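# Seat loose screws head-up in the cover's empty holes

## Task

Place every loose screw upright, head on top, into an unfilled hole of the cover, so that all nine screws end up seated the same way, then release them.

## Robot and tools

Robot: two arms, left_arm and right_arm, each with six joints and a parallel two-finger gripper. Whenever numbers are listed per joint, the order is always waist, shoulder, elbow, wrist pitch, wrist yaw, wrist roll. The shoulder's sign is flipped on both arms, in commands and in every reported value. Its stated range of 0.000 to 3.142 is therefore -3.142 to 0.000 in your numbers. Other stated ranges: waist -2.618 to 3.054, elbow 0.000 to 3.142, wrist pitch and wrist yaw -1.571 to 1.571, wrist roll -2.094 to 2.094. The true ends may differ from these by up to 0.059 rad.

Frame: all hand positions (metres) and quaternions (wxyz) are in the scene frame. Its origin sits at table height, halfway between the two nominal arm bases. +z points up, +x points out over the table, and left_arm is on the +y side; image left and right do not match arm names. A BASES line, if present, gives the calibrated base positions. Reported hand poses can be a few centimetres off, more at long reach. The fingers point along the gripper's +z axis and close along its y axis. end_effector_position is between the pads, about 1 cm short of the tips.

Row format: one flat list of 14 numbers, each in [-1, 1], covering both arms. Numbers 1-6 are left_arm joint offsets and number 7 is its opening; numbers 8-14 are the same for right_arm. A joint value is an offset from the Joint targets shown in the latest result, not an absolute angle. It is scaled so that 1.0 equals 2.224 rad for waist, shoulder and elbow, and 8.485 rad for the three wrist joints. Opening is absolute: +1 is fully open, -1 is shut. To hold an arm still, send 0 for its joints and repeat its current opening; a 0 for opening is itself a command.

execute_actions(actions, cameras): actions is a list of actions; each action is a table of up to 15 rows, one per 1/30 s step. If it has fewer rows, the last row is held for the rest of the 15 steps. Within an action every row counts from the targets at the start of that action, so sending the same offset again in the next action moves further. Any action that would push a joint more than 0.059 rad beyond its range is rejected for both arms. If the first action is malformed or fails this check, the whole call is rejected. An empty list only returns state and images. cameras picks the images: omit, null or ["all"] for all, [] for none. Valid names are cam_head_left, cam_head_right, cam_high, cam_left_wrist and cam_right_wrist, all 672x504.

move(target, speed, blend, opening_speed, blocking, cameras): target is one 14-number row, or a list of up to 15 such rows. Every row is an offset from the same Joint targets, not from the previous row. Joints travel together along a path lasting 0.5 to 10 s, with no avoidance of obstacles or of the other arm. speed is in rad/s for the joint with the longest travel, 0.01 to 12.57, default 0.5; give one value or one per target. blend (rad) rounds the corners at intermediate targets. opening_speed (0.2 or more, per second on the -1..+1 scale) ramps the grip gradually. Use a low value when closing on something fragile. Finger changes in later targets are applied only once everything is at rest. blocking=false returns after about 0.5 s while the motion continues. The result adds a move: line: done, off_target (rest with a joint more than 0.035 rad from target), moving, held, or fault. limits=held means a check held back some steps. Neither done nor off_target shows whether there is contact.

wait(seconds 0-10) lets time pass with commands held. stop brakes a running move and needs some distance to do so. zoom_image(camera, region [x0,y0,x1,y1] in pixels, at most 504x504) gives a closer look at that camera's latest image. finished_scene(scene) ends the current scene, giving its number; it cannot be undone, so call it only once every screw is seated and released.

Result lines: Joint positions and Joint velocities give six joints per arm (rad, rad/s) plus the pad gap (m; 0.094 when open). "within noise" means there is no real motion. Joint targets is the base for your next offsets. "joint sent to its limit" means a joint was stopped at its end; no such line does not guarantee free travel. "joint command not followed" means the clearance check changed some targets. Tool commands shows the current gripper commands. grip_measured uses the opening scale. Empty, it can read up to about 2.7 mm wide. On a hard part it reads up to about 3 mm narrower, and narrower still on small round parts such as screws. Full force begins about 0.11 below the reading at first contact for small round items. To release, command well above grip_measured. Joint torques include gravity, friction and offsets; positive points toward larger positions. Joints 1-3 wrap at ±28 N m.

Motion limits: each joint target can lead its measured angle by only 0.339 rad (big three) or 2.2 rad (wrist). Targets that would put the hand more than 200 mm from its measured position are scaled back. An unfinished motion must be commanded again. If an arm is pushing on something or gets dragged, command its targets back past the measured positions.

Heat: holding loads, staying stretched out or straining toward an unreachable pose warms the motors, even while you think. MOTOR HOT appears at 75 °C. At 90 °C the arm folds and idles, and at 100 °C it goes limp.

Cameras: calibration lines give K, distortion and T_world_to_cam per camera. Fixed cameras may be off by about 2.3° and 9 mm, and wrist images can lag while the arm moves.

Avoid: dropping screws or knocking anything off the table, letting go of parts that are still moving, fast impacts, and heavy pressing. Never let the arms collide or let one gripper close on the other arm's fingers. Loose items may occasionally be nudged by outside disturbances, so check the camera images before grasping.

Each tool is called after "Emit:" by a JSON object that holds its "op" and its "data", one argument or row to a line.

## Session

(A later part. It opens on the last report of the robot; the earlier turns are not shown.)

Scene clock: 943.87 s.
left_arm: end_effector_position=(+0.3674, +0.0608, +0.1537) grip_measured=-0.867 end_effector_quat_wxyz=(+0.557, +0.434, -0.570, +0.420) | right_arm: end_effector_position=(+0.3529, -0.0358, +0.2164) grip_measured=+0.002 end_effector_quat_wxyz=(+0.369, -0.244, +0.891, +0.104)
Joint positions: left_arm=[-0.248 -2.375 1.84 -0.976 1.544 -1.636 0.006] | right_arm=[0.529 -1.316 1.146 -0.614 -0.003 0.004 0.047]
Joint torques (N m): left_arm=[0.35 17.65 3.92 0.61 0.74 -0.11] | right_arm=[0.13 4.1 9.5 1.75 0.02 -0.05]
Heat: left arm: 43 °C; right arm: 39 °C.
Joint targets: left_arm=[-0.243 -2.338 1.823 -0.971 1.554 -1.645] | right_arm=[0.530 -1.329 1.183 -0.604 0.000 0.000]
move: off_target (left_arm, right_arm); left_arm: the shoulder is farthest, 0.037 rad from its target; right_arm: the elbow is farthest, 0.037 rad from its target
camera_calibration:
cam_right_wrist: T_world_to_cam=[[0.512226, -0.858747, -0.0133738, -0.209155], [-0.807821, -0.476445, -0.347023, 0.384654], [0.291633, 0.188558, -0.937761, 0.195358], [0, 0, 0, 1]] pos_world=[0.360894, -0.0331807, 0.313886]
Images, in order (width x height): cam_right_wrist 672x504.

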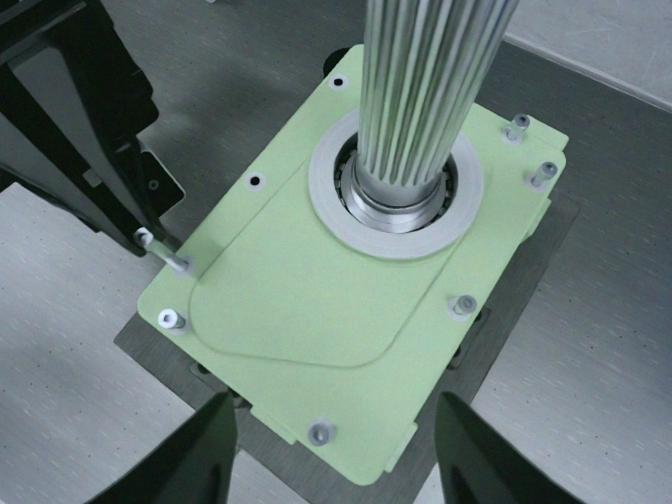

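Emit:
{"op": "move", "data": {
  "target": [0,0,-0.0054,0.0020,0,0,-0.95,0,0,0,0,0,0,0],
  "speed": 0.06,
  "cameras": ["cam_right_wrist"]
}}

Emit:
{"op": "zoom_image", "data": {
  "camera": "cam_right_wrist",
  "region": [120, 200, 220, 300]
}}

Scene clock: 953.03 s.
left_arm: end_effector_position=(+0.3672, +0.0609, +0.1511) grip_measured=-0.867 end_effector_quat_wxyz=(+0.555, +0.431, -0.572, +0.422) | right_arm: end_effector_position=(+0.3529, -0.0358, +0.2164) grip_measured=+0.002 end_effector_quat_wxyz=(+0.369, -0.244, +0.891, +0.104)
Joint positions: left_arm=[-0.248 -2.375 1.829 -0.957 1.544 -1.636 0.006] | right_arm=[0.529 -1.316 1.146 -0.614 -0.003 0.004 0.047]
Joint torques (N m): left_arm=[0.42 17.65 3.9 0.63 0.78 -0.11] | right_arm=[0.13 4.11 9.5 1.75 0.02 -0.04]
Heat: left arm: 44 °C; right arm: 39 °C.
Joint targets: left_arm=[-0.243 -2.338 1.811 -0.954 1.554 -1.645] | right_arm=[0.530 -1.329 1.183 -0.604 0.000 0.000]
move: off_target (left_arm, right_arm); left_arm: the shoulder is farthest, 0.037 rad from its target; right_arm: the elbow is farthest, 0.037 rad from its target
camera_calibration:
cam_right_wrist: T_world_to_cam=[[0.512226, -0.858747, -0.0133738, -0.209155], [-0.807821, -0.476445, -0.347023, 0.384654], [0.291633, 0.188558, -0.937761, 0.195358], [0, 0, 0, 1]] pos_world=[0.360894, -0.0331807, 0.313886]
Images, in order (width x height): cam_right_wrist 672x504.

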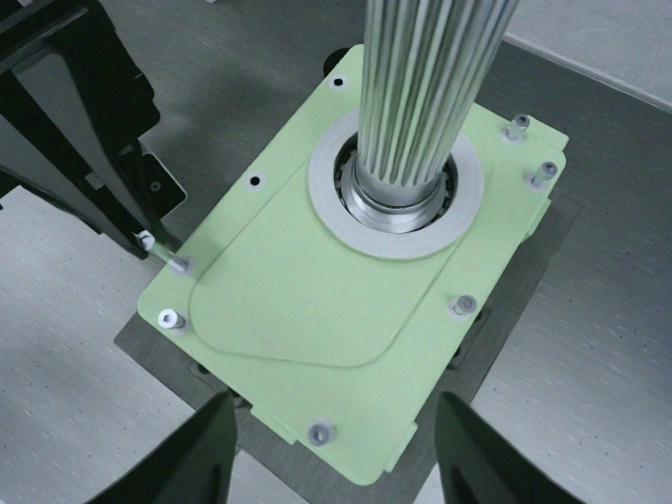

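Scaled by 5.040 from the camera's 672x504 image, which has a finer 960x720 frame.

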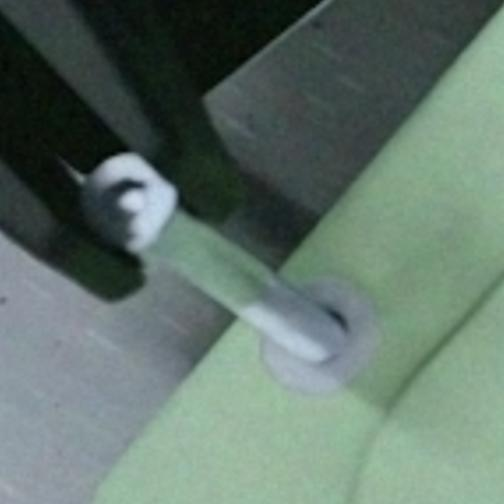

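Emit:
{"op": "move", "data": {
  "target": [0,0,-0.0108,0.0050,0,-0.0021,-0.95,0,0,0,0,0,0,0],
  "speed": 0.06,
  "cameras": ["cam_right_wrist"]
}}

Emit:
{"op": "zoom_image", "data": {
  "camera": "cam_right_wrist",
  "region": [120, 200, 220, 300]
}}

Scene clock: 962.07 s.
left_arm: end_effector_position=(+0.3670, +0.0610, +0.1457) grip_measured=-0.867 end_effector_quat_wxyz=(+0.554, +0.430, -0.573, +0.424) | right_arm: end_effector_position=(+0.3529, -0.0358, +0.2164) grip_measured=+0.002 end_effector_quat_wxyz=(+0.369, -0.244, +0.891, +0.104)
Joint positions: left_arm=[-0.248 -2.375 1.806 -0.912 1.544 -1.65 0.006] | right_arm=[0.529 -1.316 1.146 -0.614 -0.003 0.004 0.047]
Joint torques (N m): left_arm=[0.54 17.57 3.73 0.58 0.73 -0.11] | right_arm=[0.13 4.11 9.5 1.75 0.02 -0.05]
Heat: left arm: 44 °C; right arm: 39 °C.
Joint targets: left_arm=[-0.243 -2.338 1.787 -0.912 1.553 -1.663] | right_arm=[0.530 -1.329 1.183 -0.604 0.000 0.000]
move: off_target (left_arm, right_arm); left_arm: the shoulder is farthest, 0.037 rad from its target; right_arm: the elbow is farthest, 0.037 rad from its target
camera_calibration:
cam_right_wrist: T_world_to_cam=[[0.512226, -0.858747, -0.0133738, -0.209155], [-0.807821, -0.476445, -0.347023, 0.384654], [0.291633, 0.188558, -0.937761, 0.195358], [0, 0, 0, 1]] pos_world=[0.360894, -0.0331807, 0.313886]
Images, in order (width x height): cam_right_wrist 672x504.

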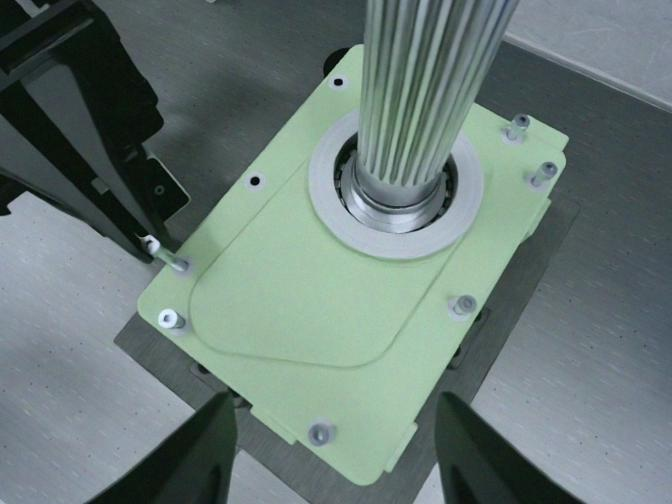

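Scaled by 5.040 from the camera's 672x504 image, which has a finer 960x720 frame.

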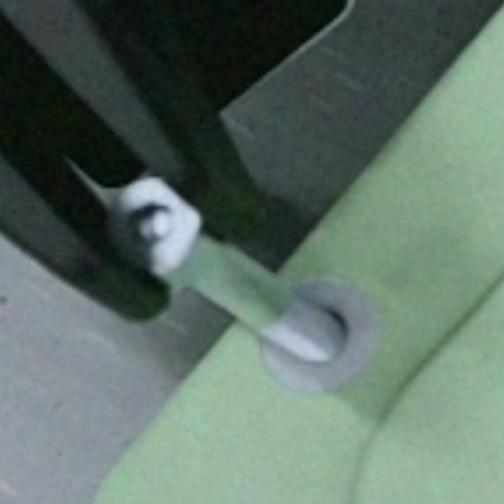

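Emit:
{"op": "move", "data": {
  "target": [0,-0.0387,-0.008,0.0036,0,0,-0.95,0,0,0,0,0,0,0],
  "speed": 0.1,
  "cameras": ["cam_right_wrist"]
}}

Emit:
{"op": "zoom_image", "data": {
  "camera": "cam_right_wrist",
  "region": [120, 200, 220, 300]
}}

Scene clock: 973.80 s.
left_arm: end_effector_position=(+0.3670, +0.0609, +0.1419) grip_measured=-0.867 end_effector_quat_wxyz=(+0.556, +0.424, -0.572, +0.429) | right_arm: end_effector_position=(+0.3529, -0.0358, +0.2164) grip_measured=+0.002 end_effector_quat_wxyz=(+0.369, -0.244, +0.891, +0.104)
Joint positions: left_arm=[-0.248 -2.382 1.792 -0.881 1.558 -1.651 0.006] | right_arm=[0.529 -1.316 1.146 -0.614 -0.003 0.004 0.047]
Joint torques (N m): left_arm=[0.34 10.1 3.48 0.62 0.57 -0.15] | right_arm=[0.13 4.1 9.5 1.75 0.02 -0.04]
Heat: left arm: 44 °C; right arm: 39 °C.
Joint targets: left_arm=[-0.243 -2.424 1.769 -0.881 1.554 -1.663] | right_arm=[0.530 -1.329 1.183 -0.604 0.000 0.000]
move: off_target (left_arm, right_arm); left_arm: the shoulder is farthest, 0.042 rad from its target; right_arm: the elbow is farthest, 0.037 rad from its target
camera_calibration:
cam_right_wrist: T_world_to_cam=[[0.512226, -0.858747, -0.0133738, -0.209155], [-0.807821, -0.476445, -0.347023, 0.384654], [0.291633, 0.188558, -0.937761, 0.195358], [0, 0, 0, 1]] pos_world=[0.360894, -0.0331807, 0.313886]
Images, in order (width x height): cam_right_wrist 672x504.

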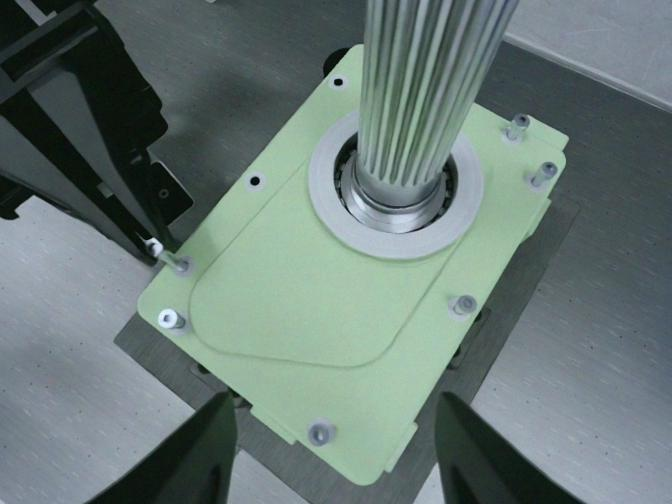

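Scaled by 5.040 from the camera's 672x504 image, which has a finer 960x720 frame.

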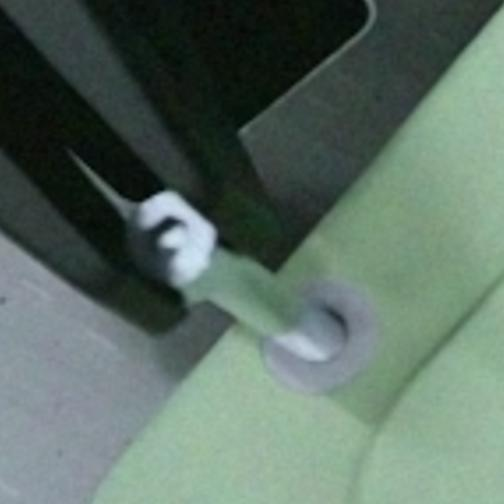

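Emit:
{"op": "move", "data": {
  "target": [0,0,0,0,0,0,-0.6,0,0,0,0,0,0,0],
  "opening_speed": 0.5,
  "cameras": ["cam_right_wrist","cam_left_wrist"]
}}

Emit:
{"op": "zoom_image", "data": {
  "camera": "cam_right_wrist",
  "region": [120, 200, 220, 300]
}}

Scene clock: 981.27 s.
left_arm: end_effector_position=(+0.3660, +0.0612, +0.1339) grip_measured=-0.603 end_effector_quat_wxyz=(+0.557, +0.432, -0.571, +0.422) | right_arm: end_effector_position=(+0.3529, -0.0358, +0.2164) grip_measured=+0.002 end_effector_quat_wxyz=(+0.369, -0.244, +0.891, +0.104)
Joint positions: left_arm=[-0.248 -2.39 1.783 -0.881 1.546 -1.653 0.019] | right_arm=[0.529 -1.316 1.146 -0.614 -0.003 0.004 0.047]
Joint torques (N m): left_arm=[0.49 10.93 4.21 0.6 0.74 -0.09] | right_arm=[0.13 4.11 9.48 1.75 0.02 -0.04]
Heat: left arm: 42 °C; right arm: 39 °C.
Joint targets: left_arm=[-0.243 -2.425 1.769 -0.881 1.554 -1.663] | right_arm=[0.530 -1.329 1.183 -0.604 0.000 0.000]
move: off_target (right_arm); right_arm: the elbow is farthest, 0.037 rad from its target
camera_calibration:
cam_left_wrist: T_world_to_cam=[[0.95946, -0.280937, -0.0225922, -0.33044], [0.130589, 0.372087, 0.918966, -0.154723], [-0.249765, -0.884661, 0.39369, 0.181071], [0, 0, 0, 1]] pos_world=[0.382475, 0.124924, 0.063434]
cam_right_wrist: T_world_to_cam=[[0.512226, -0.858747, -0.0133738, -0.209155], [-0.807821, -0.476445, -0.347023, 0.384654], [0.291633, 0.188558, -0.937761, 0.195358], [0, 0, 0, 1]] pos_world=[0.360894, -0.0331807, 0.313886]
Images, in order (width x height): cam_left_wrist 672x504, cam_right_wrist 672x504.

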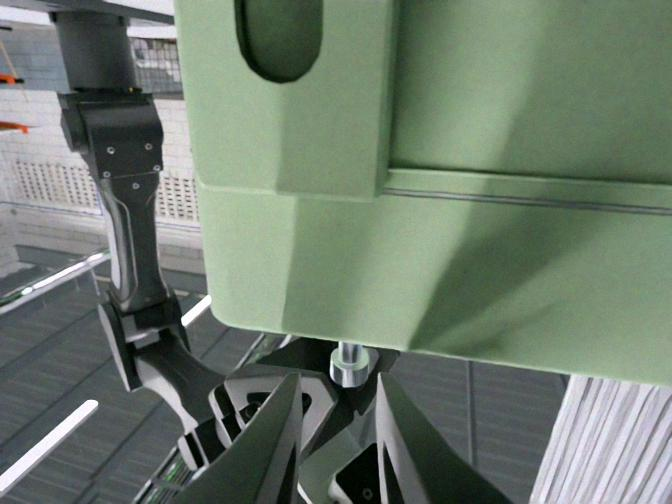

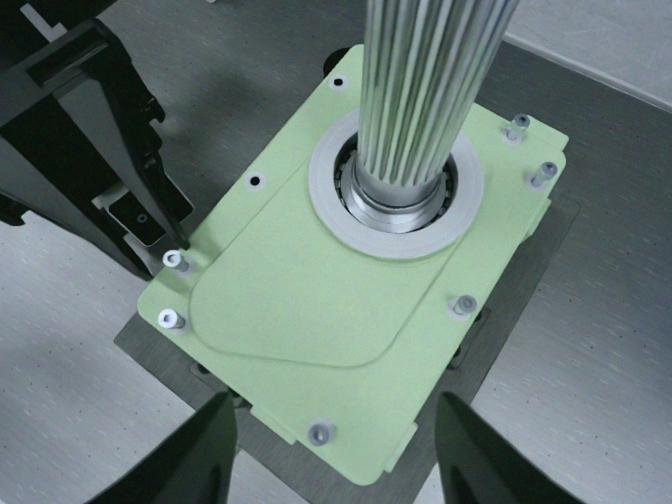

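Scaled by 5.040 from the camera's 672x504 image, which has a finer 960x720 frame.

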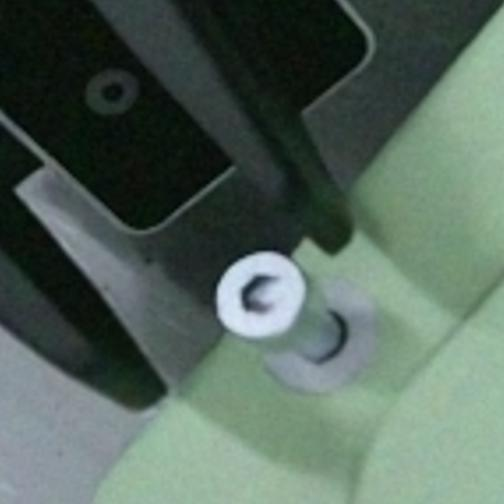

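Emit:
{"op": "move", "data": {
  "target": [
    [0.06,0,0,0,0,0,-0.6,-0.3085,0,0,0,0,0,0],
    [0.22,0,0.02,0,-0.03,0,-0.6,-0.3085,-0.2073,0.1061,-0.0684,0,-0.1273,0]
  ],
  "speed": 0.7,
  "cameras": ["cam_right_wrist","cam_head_left"]
}}

Scene clock: 1034.33 s.
left_arm: end_effector_position=(+0.4630, +0.2908, +0.0914) grip_measured=-0.603 end_effector_quat_wxyz=(+0.368, +0.627, -0.493, +0.478) | right_arm: end_effector_position=(+0.3474, -0.2789, +0.0913) grip_measured=+0.002 end_effector_quat_wxyz=(+0.004, -0.447, +0.895, -0.004)
Joint positions: left_arm=[0.25 -2.39 1.79 -0.881 1.294 -1.653 0.019] | right_arm=[-0.155 -1.771 1.381 -1.17 0.002 -1.074 0.047]
Joint torques (N m): left_arm=[-0.34 11.06 7.25 0.58 0.68 -0.11] | right_arm=[-0.05 6.84 8.47 -0.05 -0.03 -0.05]
Heat: left arm: 41 °C; right arm: 38 °C.
Joint targets: left_arm=[0.247 -2.425 1.814 -0.881 1.299 -1.663] | right_arm=[-0.156 -1.790 1.419 -1.184 0.000 -1.080]
move: off_target (right_arm); right_arm: the elbow is farthest, 0.038 rad from its target
camera_calibration:
cam_right_wrist: T_world_to_cam=[[0.796608, -0.604488, 0.0030545, -0.446096], [-0.550591, -0.723477, 0.41645, -0.00702678], [-0.249529, -0.33343, -0.909153, 0.165193], [0, 0, 0, 1]] pos_world=[0.392715, -0.219663, 0.154474]
Images, in order (width x height): cam_head_left 672x504, cam_right_wrist 672x504.

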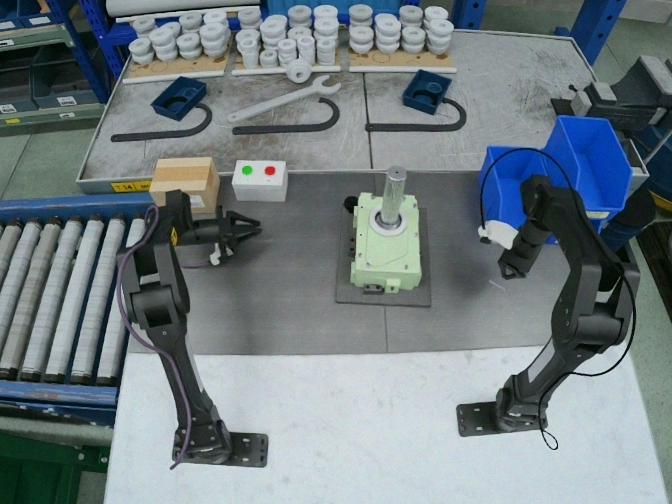

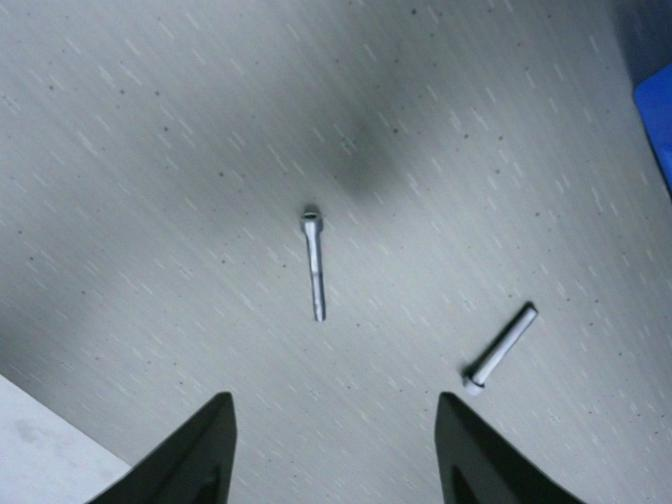

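Emit:
{"op": "move", "data": {
  "target": [0,0,0,0,0,0,-0.6,0,-0.0254,-0.121,0.0352,0,-0.0062,0],
  "speed": 0.4,
  "cameras": ["cam_right_wrist"]
}}

Scene clock: 1060.90 s.
left_arm: end_effector_position=(+0.4630, +0.2908, +0.0913) grip_measured=-0.603 end_effector_quat_wxyz=(+0.368, +0.627, -0.493, +0.478) | right_arm: end_effector_position=(+0.3432, -0.2783, +0.0222) grip_measured=+0.002 end_effector_quat_wxyz=(+0.004, -0.470, +0.882, -0.005)
Joint positions: left_arm=[0.25 -2.39 1.79 -0.881 1.293 -1.653 0.019] | right_arm=[-0.155 -1.828 1.166 -0.896 0.002 -1.127 0.047]
Joint torques (N m): left_arm=[-0.31 11.1 7.19 0.61 0.67 -0.13] | right_arm=[-0.06 7.01 4.18 0.26 -0.03 -0.07]
Heat: left arm: 41 °C; right arm: 35 °C.
Joint targets: left_arm=[0.247 -2.425 1.814 -0.881 1.299 -1.663] | right_arm=[-0.156 -1.846 1.149 -0.885 0.000 -1.132]
move: done
camera_calibration:
cam_right_wrist: T_world_to_cam=[[0.827502, -0.56144, 0.00495539, -0.440866], [-0.512202, -0.751257, 0.416248, -0.000971513], [-0.229976, -0.346985, -0.909237, 0.0910519], [0, 0, 0, 1]] pos_world=[0.38526, -0.216656, 0.0853768]
Images, in order (width x height): cam_right_wrist 672x504.

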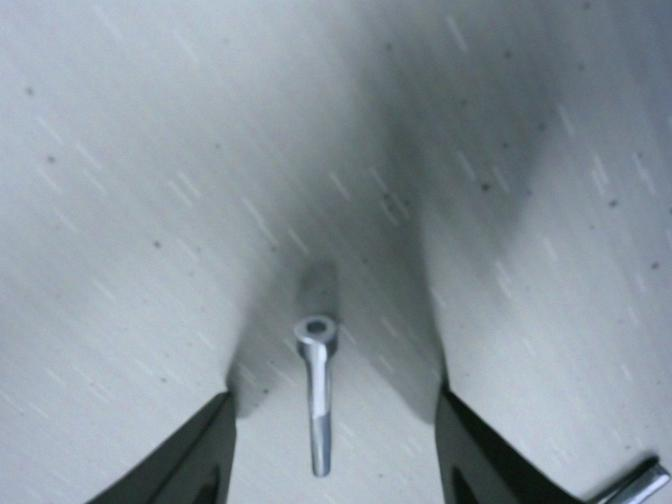

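Emit:
{"op": "move", "data": {
  "target": [0,0,0,0,0,0,-0.6,0.0027,-0.0054,-0.0085,0.0021,0,-0.0008,0],
  "speed": 0.15,
  "cameras": ["cam_right_wrist"]
}}

Scene clock: 1077.47 s.
left_arm: end_effector_position=(+0.4630, +0.2908, +0.0913) grip_measured=-0.603 end_effector_quat_wxyz=(+0.368, +0.627, -0.493, +0.478) | right_arm: end_effector_position=(+0.3442, -0.2785, +0.0210) grip_measured=+0.002 end_effector_quat_wxyz=(+0.007, -0.473, +0.881, -0.007)
Joint positions: left_arm=[0.25 -2.39 1.79 -0.881 1.293 -1.653 0.019] | right_arm=[-0.155 -1.828 1.161 -0.885 0.003 -1.133 0.047]
Joint torques (N m): left_arm=[-0.38 11.03 7.2 0.6 0.69 -0.11] | right_arm=[0.42 6.04 3.22 0.34 -0.02 -0.06]
Heat: left arm: 41 °C; right arm: 34 °C.
Joint targets: left_arm=[0.247 -2.425 1.814 -0.881 1.299 -1.663] | right_arm=[-0.150 -1.858 1.131 -0.868 0.000 -1.139]
move: done
camera_calibration:
cam_right_wrist: T_world_to_cam=[[0.831103, -0.556017, 0.0106609, -0.441643], [-0.509765, -0.754026, 0.414226, -0.00174741], [-0.222278, -0.349699, -0.910111, 0.086753], [0, 0, 0, 1]] pos_world=[0.385444, -0.216541, 0.084387]
Images, in order (width x height): cam_right_wrist 672x504.

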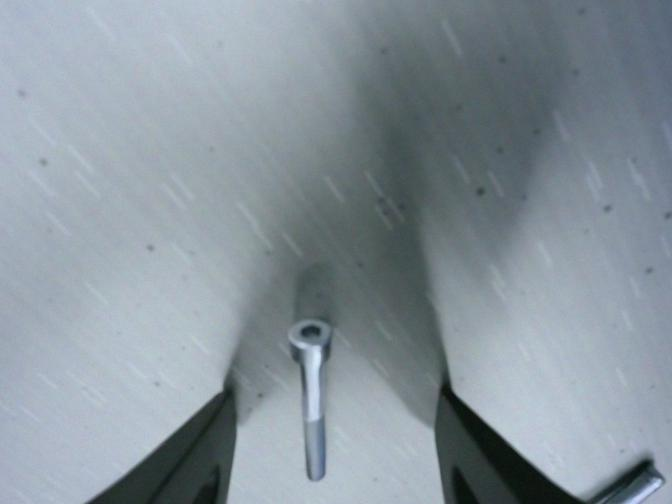

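Emit:
{"op": "move", "data": {
  "target": [0,0,0,0,0,0,-0.6,0.0018,0.0238,0.0337,-0.007,0,-0.0004,0],
  "speed": 0.15,
  "cameras": ["cam_right_wrist"]
}}

Scene clock: 1090.50 s.
left_arm: end_effector_position=(+0.4630, +0.2909, +0.0912) grip_measured=-0.603 end_effector_quat_wxyz=(+0.368, +0.627, -0.493, +0.478) | right_arm: end_effector_position=(+0.3425, -0.2781, +0.0243) grip_measured=+0.002 end_effector_quat_wxyz=(+0.001, -0.475, +0.880, -0.003)
Joint positions: left_arm=[0.25 -2.39 1.79 -0.881 1.293 -1.653 0.019] | right_arm=[-0.154 -1.828 1.175 -0.912 0.003 -1.137 0.047]
Joint torques (N m): left_arm=[-0.32 11.02 7.23 0.61 0.7 -0.08] | right_arm=[0.66 10.48 7.57 -0.06 -0.03 -0.06]
Heat: left arm: 41 °C; right arm: 34 °C.
Joint targets: left_arm=[0.247 -2.425 1.814 -0.881 1.299 -1.663] | right_arm=[-0.146 -1.806 1.206 -0.927 0.001 -1.143]
move: done
camera_calibration:
cam_right_wrist: T_world_to_cam=[[0.833723, -0.552182, -0.000871029, -0.439663], [-0.5009, -0.756955, 0.419666, -0.00762455], [-0.232391, -0.349449, -0.907678, 0.0930358], [0, 0, 0, 1]] pos_world=[0.384359, -0.216035, 0.0872634]
Images, in order (width x height): cam_right_wrist 672x504.

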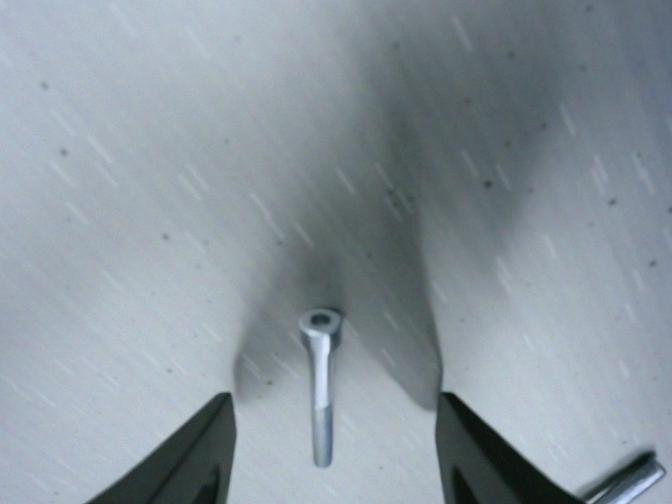

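Emit:
{"op": "move", "data": {
  "target": [0,0,0,0,0,0,-0.6,0.0013,0.0058,-0.0308,0.004,0,0,0],
  "speed": 0.15,
  "cameras": ["cam_right_wrist"]
}}

Scene clock: 1105.87 s.
left_arm: end_effector_position=(+0.4630, +0.2909, +0.0912) grip_measured=-0.603 end_effector_quat_wxyz=(+0.368, +0.627, -0.493, +0.478) | right_arm: end_effector_position=(+0.3400, -0.2764, +0.0221) grip_measured=+0.002 end_effector_quat_wxyz=(+0.000, -0.478, +0.879, -0.002)
Joint positions: left_arm=[0.25 -2.39 1.79 -0.881 1.293 -1.653 0.019] | right_arm=[-0.15 -1.824 1.16 -0.903 0.003 -1.138 0.047]
Joint torques (N m): left_arm=[-0.43 11.06 7.24 0.61 0.72 -0.11] | right_arm=[0.57 11.26 3.71 0.23 -0.03 -0.04]
Heat: left arm: 41 °C; right arm: 33 °C.
Joint targets: left_arm=[0.247 -2.425 1.814 -0.881 1.299 -1.663] | right_arm=[-0.143 -1.793 1.137 -0.893 0.001 -1.143]
move: done
camera_calibration:
cam_right_wrist: T_world_to_cam=[[0.836843, -0.547435, -0.0027954, -0.436285], [-0.49562, -0.759784, 0.42082, -0.00929079], [-0.232496, -0.350775, -0.90714, 0.09058], [0, 0, 0, 1]] pos_world=[0.381557, -0.214123, 0.0848589]
Images, in order (width x height): cam_right_wrist 672x504.

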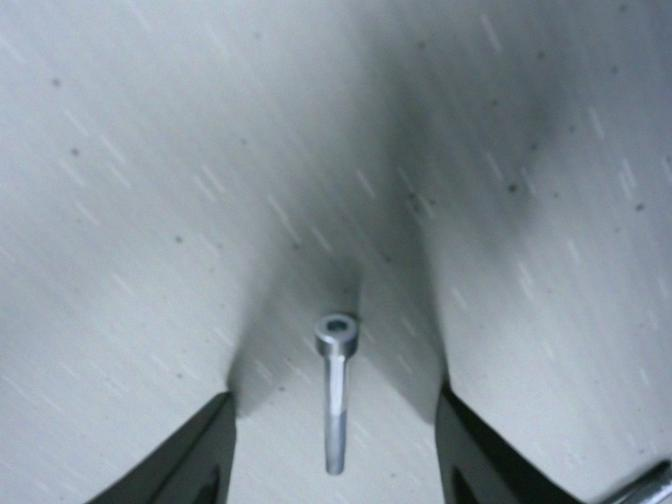

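Emit:
{"op": "move", "data": {
  "target": [0,0,0,0,0,0,-0.6,0,0,0,0,0,0,-0.97],
  "opening_speed": 0.6,
  "cameras": ["cam_right_wrist"]
}}

Scene clock: 1113.07 s.
left_arm: end_effector_position=(+0.4630, +0.2909, +0.0912) grip_measured=-0.603 end_effector_quat_wxyz=(+0.368, +0.627, -0.493, +0.478) | right_arm: end_effector_position=(+0.3402, -0.2765, +0.0221) grip_measured=-0.934 end_effector_quat_wxyz=(+0.001, -0.478, +0.878, -0.003)
Joint positions: left_arm=[0.25 -2.39 1.79 -0.881 1.293 -1.653 0.019] | right_arm=[-0.15 -1.824 1.16 -0.903 0.003 -1.139 0.003]
Joint torques (N m): left_arm=[-0.42 11.02 7.23 0.62 0.67 -0.08] | right_arm=[0.57 11.18 3.71 0.21 -0.03 -0.04]
Heat: left arm: 41 °C; right arm: 33 °C.
Joint targets: left_arm=[0.247 -2.425 1.814 -0.881 1.299 -1.663] | right_arm=[-0.143 -1.793 1.137 -0.893 0.001 -1.143]
move: done
camera_calibration:
cam_right_wrist: T_world_to_cam=[[0.837051, -0.547121, -0.00211095, -0.436436], [-0.495641, -0.759914, 0.420561, -0.00928156], [-0.231702, -0.350984, -0.907262, 0.0903576], [0, 0, 0, 1]] pos_world=[0.381655, -0.214122, 0.0849601]
Images, in order (width x height): cam_right_wrist 672x504.

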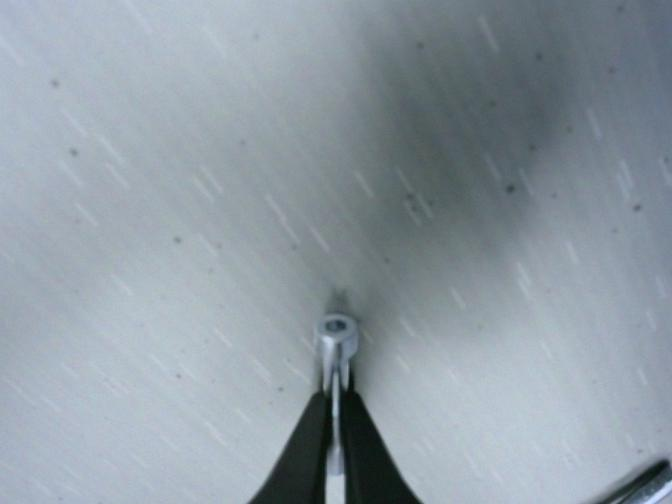

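Emit:
{"op": "move", "data": {
  "target": [
    [0,0,0,0,0,0,-0.6,0,0.1201,0.0962,-0.0593,0,0,-0.97],
    [0,0,0,0,0,0,-0.6,0.5342,0.1201,0.0962,-0.0593,0,0.3085,-0.97],
    [0,0,0,0,0,0,-0.6,0.5342,-0.2504,0.4928,-0.0656,0,0.3085,-0.97]
  ],
  "speed": [0.5,1.0,0.8],
  "cameras": ["cam_right_wrist","cam_head_left"]
}}

Scene clock: 1153.47 s.
left_arm: end_effector_position=(+0.4630, +0.2909, +0.0912) grip_measured=-0.603 end_effector_quat_wxyz=(+0.368, +0.627, -0.493, +0.478) | right_arm: end_effector_position=(+0.2516, +0.1635, +0.0916) grip_measured=-0.937 end_effector_quat_wxyz=(+0.000, +0.208, +0.978, +0.008)
Joint positions: left_arm=[0.25 -2.39 1.79 -0.881 1.293 -1.653 0.019] | right_arm=[1.041 -2.326 2.202 -1.431 -0.005 1.469 0.003]
Joint torques (N m): left_arm=[-0.34 11.02 7.23 0.57 0.7 -0.1] | right_arm=[0.31 11.4 8.02 -0.08 0.04 0.07]
Heat: left arm: 41 °C; right arm: 33 °C.
Joint targets: left_arm=[0.247 -2.425 1.814 -0.881 1.299 -1.663] | right_arm=[1.045 -2.350 2.233 -1.450 0.000 1.475]
move: done
camera_calibration:
cam_right_wrist: T_world_to_cam=[[-0.411841, -0.910966, -0.0229854, 0.254235], [-0.829982, 0.364577, 0.422153, 0.152058], [-0.376187, 0.192938, -0.906233, 0.234578], [0, 0, 0, 1]] pos_world=[0.319155, 0.130903, 0.154234]
Images, in order (width x height): cam_head_left 672x504, cam_right_wrist 672x504.

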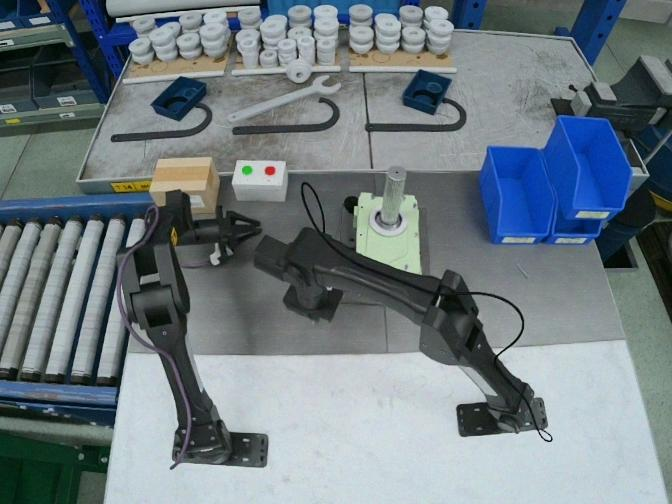

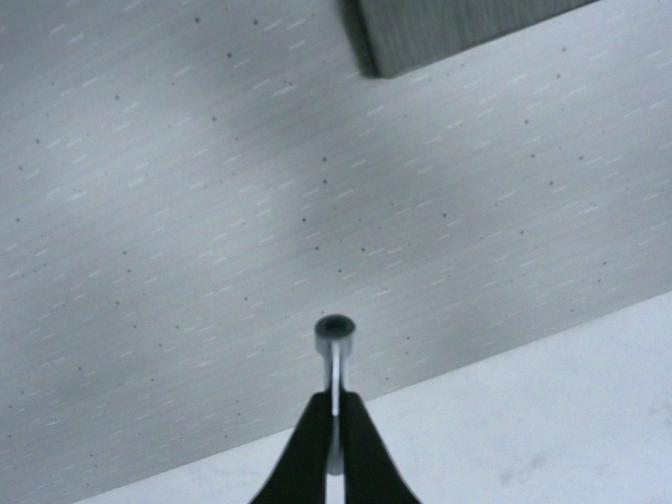

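Emit:
{"op": "move", "data": {
  "target": [0,0,0,0,0,0,-0.6,0,-0.0009,-0.1353,0.0326,0,0,-0.97],
  "speed": 0.3,
  "cameras": ["cam_right_wrist"]
}}

Scene clock: 1161.70 s.
left_arm: end_effector_position=(+0.4630, +0.2909, +0.0912) grip_measured=-0.603 end_effector_quat_wxyz=(+0.368, +0.627, -0.493, +0.478) | right_arm: end_effector_position=(+0.2513, +0.1630, +0.0284) grip_measured=-0.937 end_effector_quat_wxyz=(+0.000, +0.209, +0.978, +0.008)
Joint positions: left_arm=[0.25 -2.39 1.79 -0.881 1.293 -1.653 0.019] | right_arm=[1.041 -2.326 1.951 -1.18 -0.005 1.469 0.003]
Joint torques (N m): left_arm=[-0.25 10.84 7.3 0.61 0.7 -0.09] | right_arm=[0.31 10.99 4.45 0.18 0.04 0.07]
Heat: left arm: 41 °C; right arm: 34 °C.
Joint targets: left_arm=[0.247 -2.425 1.814 -0.881 1.299 -1.663] | right_arm=[1.045 -2.352 1.932 -1.173 0.000 1.475]
move: done
camera_calibration:
cam_right_wrist: T_world_to_cam=[[-0.412186, -0.910808, -0.0230558, 0.252209], [-0.829857, 0.364866, 0.42215, 0.178588], [-0.376085, 0.193137, -0.906233, 0.177339], [0, 0, 0, 1]] pos_world=[0.318854, 0.130303, 0.0911342]
Images, in order (width x height): cam_right_wrist 672x504.

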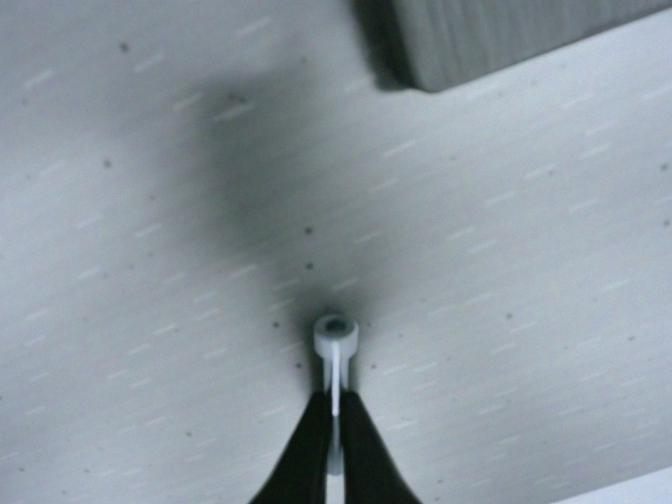

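Emit:
{"op": "move", "data": {
  "target": [0,0,0,0,0,0,-0.6,0,0,-0.0105,0.0026,0,0,-0.97],
  "speed": 0.1,
  "cameras": ["cam_right_wrist"]
}}

Scene clock: 1169.20 s.
left_arm: end_effector_position=(+0.4630, +0.2909, +0.0912) grip_measured=-0.603 end_effector_quat_wxyz=(+0.368, +0.627, -0.493, +0.478) | right_arm: end_effector_position=(+0.2515, +0.1635, +0.0263) grip_measured=-0.937 end_effector_quat_wxyz=(+0.001, +0.209, +0.978, +0.010)
Joint positions: left_arm=[0.25 -2.39 1.79 -0.881 1.293 -1.653 0.019] | right_arm=[1.041 -2.326 1.942 -1.168 -0.005 1.469 0.003]
Joint torques (N m): left_arm=[-0.49 11.1 7.28 0.61 0.69 -0.1] | right_arm=[0.31 10.96 3.43 0.33 0.04 0.07]
Heat: left arm: 41 °C; right arm: 35 °C.
Joint targets: left_arm=[0.247 -2.425 1.814 -0.881 1.299 -1.663] | right_arm=[1.045 -2.352 1.909 -1.151 0.000 1.475]
move: done
camera_calibration:
cam_right_wrist: T_world_to_cam=[[-0.412106, -0.910751, -0.0264672, 0.252741], [-0.83058, 0.36357, 0.421846, 0.179876], [-0.374574, 0.195828, -0.906281, 0.174583], [0, 0, 0, 1]] pos_world=[0.318951, 0.130598, 0.0890311]
Images, in order (width x height): cam_right_wrist 672x504.

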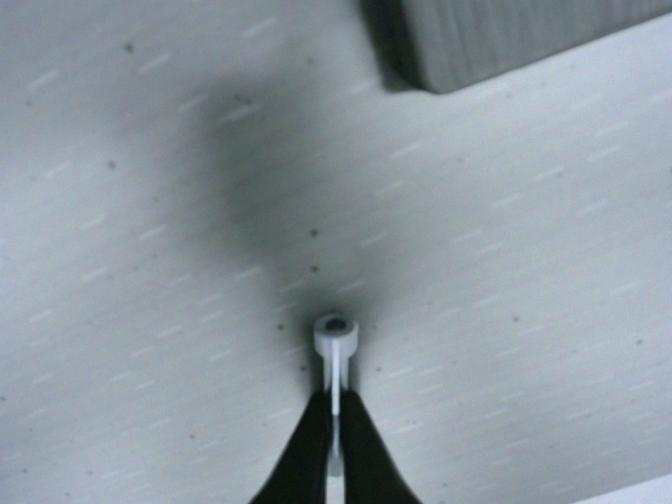

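Emit:
{"op": "move", "data": {
  "target": [
    [0,0,0,0,0,0,-0.6,0,0,0.006,-0.0012,0,0,-0.5],
    [0,0,0,0,0,0,-0.6,0,0.01,0.12,-0.034,0,0,-0.5]
  ],
  "speed": 0.3,
  "opening_speed": 0.6,
  "cameras": ["cam_right_wrist"]
}}

Scene clock: 1179.13 s.
left_arm: end_effector_position=(+0.4630, +0.2909, +0.0912) grip_measured=-0.603 end_effector_quat_wxyz=(+0.368, +0.627, -0.493, +0.478) | right_arm: end_effector_position=(+0.2467, +0.1550, +0.0779) grip_measured=-0.502 end_effector_quat_wxyz=(-0.007, +0.209, +0.978, -0.013)
Joint positions: left_arm=[0.25 -2.39 1.79 -0.881 1.293 -1.653 0.019] | right_arm=[1.041 -2.326 2.147 -1.421 -0.005 1.47 0.023]
Joint torques (N m): left_arm=[-0.27 10.93 7.13 0.55 0.69 -0.1] | right_arm=[0.32 12.88 7.83 -0.19 0.04 0.07]
Heat: left arm: 41 °C; right arm: 37 °C.
Joint targets: left_arm=[0.247 -2.425 1.814 -0.881 1.299 -1.663] | right_arm=[1.045 -2.329 2.176 -1.439 0.000 1.475]
move: done
camera_calibration:
cam_right_wrist: T_world_to_cam=[[-0.412537, -0.910688, 0.0214413, 0.240711], [-0.820294, 0.381619, 0.426011, 0.151501], [-0.396145, 0.158157, -0.904464, 0.232264], [0, 0, 0, 1]] pos_world=[0.315588, 0.124662, 0.140372]
Images, in order (width x height): cam_right_wrist 672x504.

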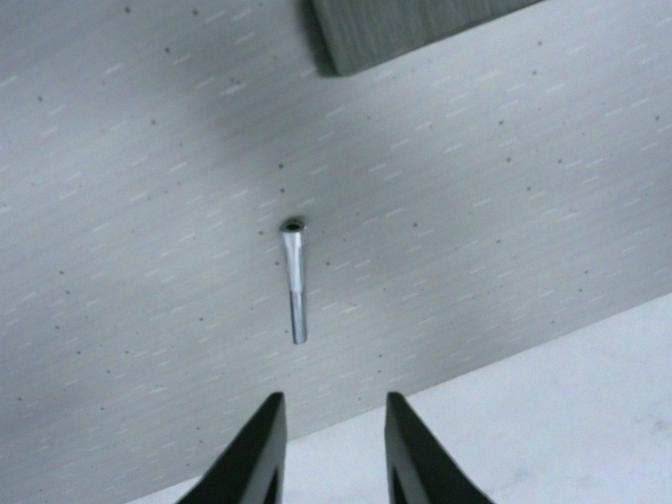

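Emit:
{"op": "move", "data": {
  "target": [
    [0,0,0,0,0,0,-0.6,0,0.3611,-0.3709,0.0051,0,0,-0.3],
    [0,0,0,0,0,0,-0.6,-0.616,0.3611,-0.3709,0.0051,0,-0.2674,-0.3],
    [0,0,0,0,0,0,-0.6,-0.616,0.1425,-0.246,0.0317,0,-0.2674,-0.2]
  ],
  "speed": [0.8,1.0,0.6],
  "cameras": ["cam_right_wrist"]
}}

Scene clock: 1210.63 s.
left_arm: end_effector_position=(+0.4630, +0.2909, +0.0912) grip_measured=-0.603 end_effector_quat_wxyz=(+0.368, +0.627, -0.493, +0.478) | right_arm: end_effector_position=(+0.3831, -0.3475, +0.0707) grip_measured=-0.202 end_effector_quat_wxyz=(-0.005, -0.235, +0.972, +0.001)
Joint positions: left_arm=[0.25 -2.39 1.79 -0.881 1.293 -1.653 0.019] | right_arm=[-0.322 -1.996 1.596 -1.182 0.003 -0.789 0.037]
Joint torques (N m): left_arm=[-0.27 11.06 7.21 0.6 0.68 -0.11] | right_arm=[-0.2 9.01 8.05 0.19 -0.03 -0.07]
Heat: left arm: 41 °C; right arm: 39 °C.
Joint targets: left_arm=[0.247 -2.425 1.814 -0.881 1.299 -1.663] | right_arm=[-0.325 -2.013 1.629 -1.170 0.001 -0.794]
move: done
camera_calibration:
cam_right_wrist: T_world_to_cam=[[0.452493, -0.89168, -0.0125422, -0.482773], [-0.803377, -0.413707, 0.428289, 0.17526], [-0.387086, -0.183722, -0.903555, 0.236897], [0, 0, 0, 1]] pos_world=[0.450951, -0.31445, 0.132932]
Images, in order (width x height): cam_right_wrist 672x504.

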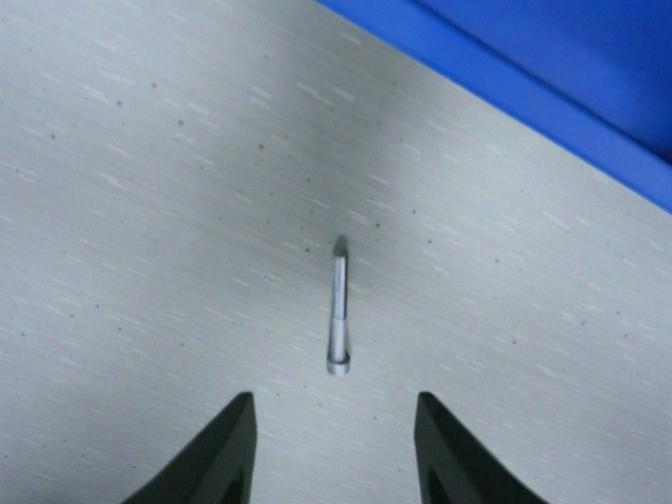

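Emit:
{"op": "move", "data": {
  "target": [0,0,0,0,0,0,-0.6,-0.0108,0,-0.0931,0.0198,0,-0.0029,-0.2],
  "speed": 0.3,
  "cameras": ["cam_right_wrist","cam_high"]
}}

Scene clock: 1241.20 s.
left_arm: end_effector_position=(+0.4630, +0.2909, +0.0912) grip_measured=-0.603 end_effector_quat_wxyz=(+0.368, +0.627, -0.493, +0.478) | right_arm: end_effector_position=(+0.3742, -0.3526, +0.0322) grip_measured=-0.202 end_effector_quat_wxyz=(-0.001, -0.237, +0.972, -0.001)
Joint positions: left_arm=[0.25 -2.39 1.79 -0.881 1.293 -1.653 0.019] | right_arm=[-0.343 -1.996 1.439 -1.015 0.003 -0.813 0.037]
Joint torques (N m): left_arm=[-0.43 11.08 7.23 0.62 0.69 -0.09] | right_arm=[-0.47 8.83 4.29 0.25 -0.04 -0.07]
Heat: left arm: 41 °C; right arm: 37 °C.
Joint targets: left_arm=[0.247 -2.425 1.814 -0.881 1.299 -1.663] | right_arm=[-0.349 -2.013 1.422 -1.003 0.001 -0.819]
move: done
camera_calibration:
cam_right_wrist: T_world_to_cam=[[0.45598, -0.889972, -0.00558432, -0.484733], [-0.805776, -0.41549, 0.42201, 0.18295], [-0.377897, -0.187928, -0.906574, 0.192887], [0, 0, 0, 1]] pos_world=[0.441337, -0.319136, 0.0949533]
Images, in order (width x height): cam_high 672x504, cam_right_wrist 672x504.

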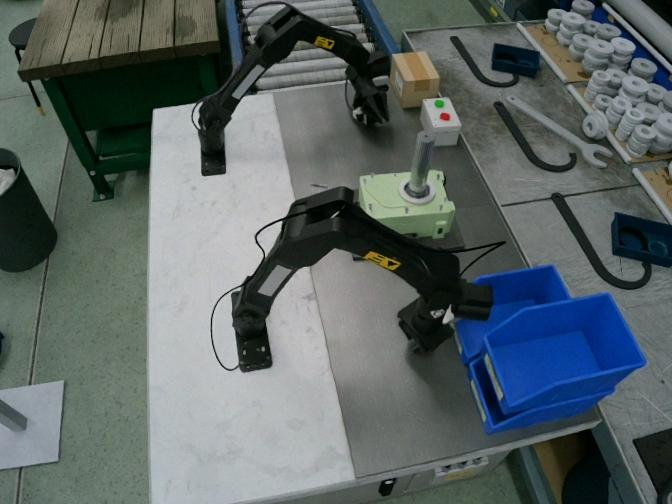

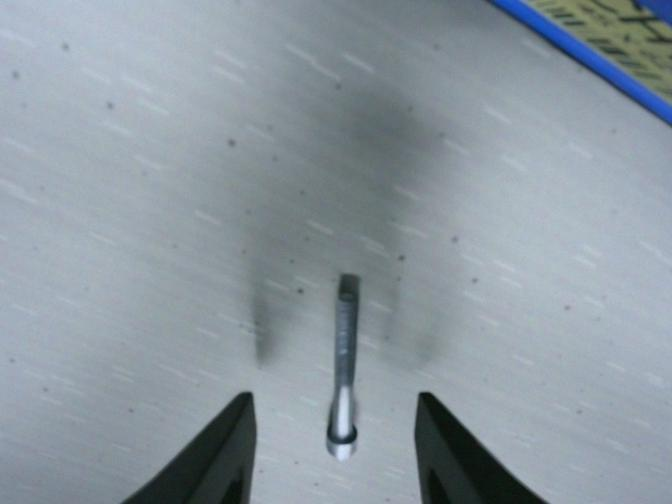

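Emit:
{"op": "move", "data": {
  "target": [0,0,0,0,0,0,-0.6,-0.0018,0,-0.0169,0.0044,0,0.0025,-0.2],
  "speed": 0.15,
  "cameras": ["cam_right_wrist"]
}}

Scene clock: 1254.33 s.
left_arm: end_effector_position=(+0.4630, +0.2909, +0.0912) grip_measured=-0.603 end_effector_quat_wxyz=(+0.368, +0.627, -0.493, +0.478) | right_arm: end_effector_position=(+0.3717, -0.3523, +0.0238) grip_measured=-0.202 end_effector_quat_wxyz=(+0.000, -0.231, +0.973, -0.002)
Joint positions: left_arm=[0.25 -2.39 1.79 -0.881 1.293 -1.653 0.019] | right_arm=[-0.344 -1.996 1.404 -0.977 0.003 -0.803 0.037]
Joint torques (N m): left_arm=[-0.28 11.1 7.3 0.59 0.7 -0.08] | right_arm=[-0.66 8.76 4.1 0.29 -0.03 0.06]
Heat: left arm: 41 °C; right arm: 36 °C.
Joint targets: left_arm=[0.247 -2.425 1.814 -0.881 1.299 -1.663] | right_arm=[-0.353 -2.013 1.384 -0.965 0.001 -0.797]
move: done
camera_calibration:
cam_right_wrist: T_world_to_cam=[[0.445341, -0.895351, -0.00420172, -0.481321], [-0.811441, -0.40558, 0.420796, 0.1903], [-0.378464, -0.183988, -0.907146, 0.185921], [0, 0, 0, 1]] pos_world=[0.439133, -0.319562, 0.0865574]
Images, in order (width x height): cam_right_wrist 672x504.

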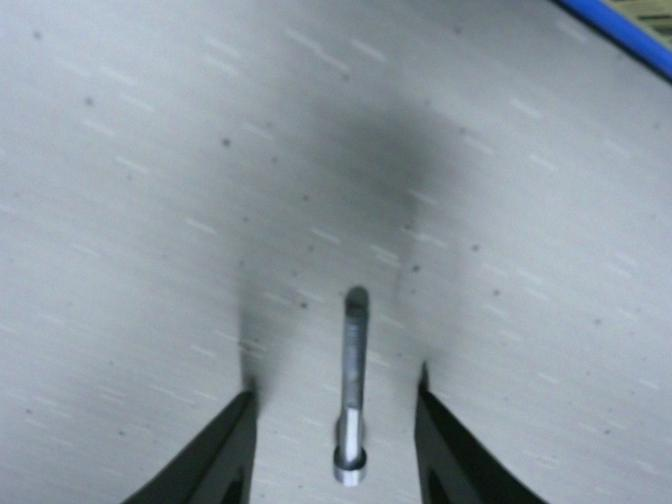

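Emit:
{"op": "move", "data": {
  "target": [0,0,0,0,0,0,-0.6,-0.0054,0,0,0,0,0,-0.2],
  "speed": 0.15,
  "cameras": ["cam_right_wrist"]
}}

Scene clock: 1264.37 s.
left_arm: end_effector_position=(+0.4630, +0.2909, +0.0912) grip_measured=-0.603 end_effector_quat_wxyz=(+0.368, +0.627, -0.493, +0.478) | right_arm: end_effector_position=(+0.3701, -0.3573, +0.0238) grip_measured=-0.202 end_effector_quat_wxyz=(+0.000, -0.224, +0.975, -0.002)
Joint positions: left_arm=[0.25 -2.39 1.79 -0.881 1.293 -1.653 0.019] | right_arm=[-0.359 -1.996 1.404 -0.977 0.003 -0.802 0.037]
Joint torques (N m): left_arm=[-0.34 11.04 7.23 0.62 0.69 -0.09] | right_arm=[-0.47 8.76 4.1 0.22 -0.04 0.06]
Heat: left arm: 40 °C; right arm: 36 °C.
Joint targets: left_arm=[0.247 -2.425 1.814 -0.881 1.299 -1.663] | right_arm=[-0.365 -2.013 1.384 -0.965 0.001 -0.797]
move: done
camera_calibration:
cam_right_wrist: T_world_to_cam=[[0.432003, -0.901865, -0.00361294, -0.482517], [-0.817677, -0.39336, 0.420324, 0.193585], [-0.380497, -0.178627, -0.907367, 0.187103], [0, 0, 0, 1]] pos_world=[0.437931, -0.325595, 0.0866591]
Images, in order (width x height): cam_right_wrist 672x504.

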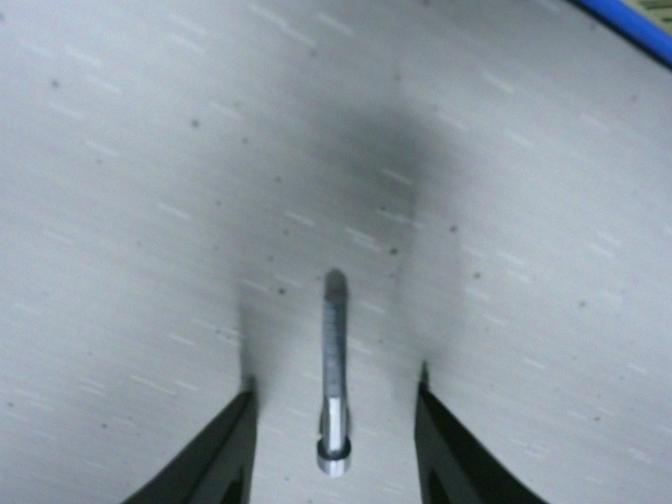

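Centered. Close.

Emit:
{"op": "move", "data": {
  "target": [0,0,0,0,0,0,-0.6,0,0,0,0,0,0,-0.97],
  "opening_speed": 0.6,
  "cameras": ["cam_right_wrist"]
}}

Scene clock: 1270.03 s.
left_arm: end_effector_position=(+0.4630, +0.2909, +0.0912) grip_measured=-0.603 end_effector_quat_wxyz=(+0.368, +0.627, -0.493, +0.478) | right_arm: end_effector_position=(+0.3701, -0.3573, +0.0238) grip_measured=-0.933 end_effector_quat_wxyz=(+0.000, -0.224, +0.975, -0.002)
Joint positions: left_arm=[0.25 -2.39 1.79 -0.881 1.293 -1.653 0.019] | right_arm=[-0.359 -1.996 1.404 -0.977 0.003 -0.802 0.003]
Joint torques (N m): left_arm=[-0.35 11.12 7.27 0.6 0.69 -0.1] | right_arm=[-0.49 8.76 4.1 0.22 -0.03 0.06]
Heat: left arm: 40 °C; right arm: 36 °C.
Joint targets: left_arm=[0.247 -2.425 1.814 -0.881 1.299 -1.663] | right_arm=[-0.365 -2.013 1.384 -0.965 0.001 -0.797]
move: done
camera_calibration:
cam_right_wrist: T_world_to_cam=[[0.431662, -0.902028, -0.0036847, -0.482505], [-0.817812, -0.393078, 0.420326, 0.193696], [-0.380594, -0.178425, -0.907366, 0.187193], [0, 0, 0, 1]] pos_world=[0.437931, -0.325696, 0.086659]
Images, in order (width x height): cam_right_wrist 672x504.

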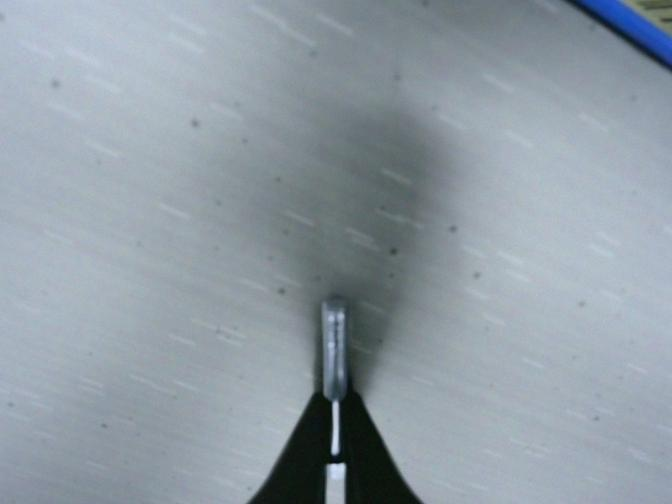

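Emit:
{"op": "move", "data": {
  "target": [
    [0,0,0,0,0,0,-0.6,0,0.2307,-0.0063,-0.0513,0,0,-0.97],
    [0,0,0,0,0,0,-0.6,0.607,0.2307,-0.0063,-0.0513,0,-0.0876,-0.97],
    [0,0,0,0,0,0,-0.6,0.607,0,0.1102,-0.0253,0,-0.0876,-0.97]
  ],
  "speed": [0.5,1.0,0.6],
  "cameras": ["cam_right_wrist"]
}}

Scene clock: 1285.70 s.
left_arm: end_effector_position=(+0.4630, +0.2909, +0.0912) grip_measured=-0.603 end_effector_quat_wxyz=(+0.368, +0.627, -0.493, +0.478) | right_arm: end_effector_position=(+0.2313, +0.0813, +0.0709) grip_measured=-0.936 end_effector_quat_wxyz=(+0.008, +0.953, -0.303, +0.000)
Joint positions: left_arm=[0.25 -2.39 1.79 -0.881 1.293 -1.653 0.019] | right_arm=[0.983 -1.996 1.597 -1.186 0.005 -1.535 0.003]
Joint torques (N m): left_arm=[-0.34 11.12 7.21 0.59 0.67 -0.15] | right_arm=[0.16 9.07 7.99 0.13 -0.05 -0.07]
Heat: left arm: 40 °C; right arm: 36 °C.
Joint targets: left_arm=[0.247 -2.425 1.814 -0.881 1.299 -1.663] | right_arm=[0.985 -2.013 1.629 -1.180 0.001 -1.541]
move: done
camera_calibration:
cam_right_wrist: T_world_to_cam=[[0.58123, 0.813451, -0.0216489, -0.199471], [0.742062, -0.518928, 0.424331, -0.118024], [0.333938, -0.262699, -0.905248, 0.0967339], [0, 0, 0, 1]] pos_world=[0.171217, 0.126426, 0.133331]
Images, in order (width x height): cam_right_wrist 672x504.

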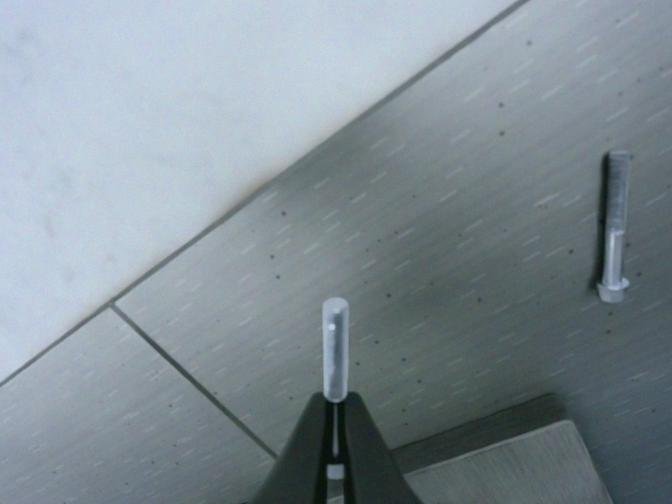

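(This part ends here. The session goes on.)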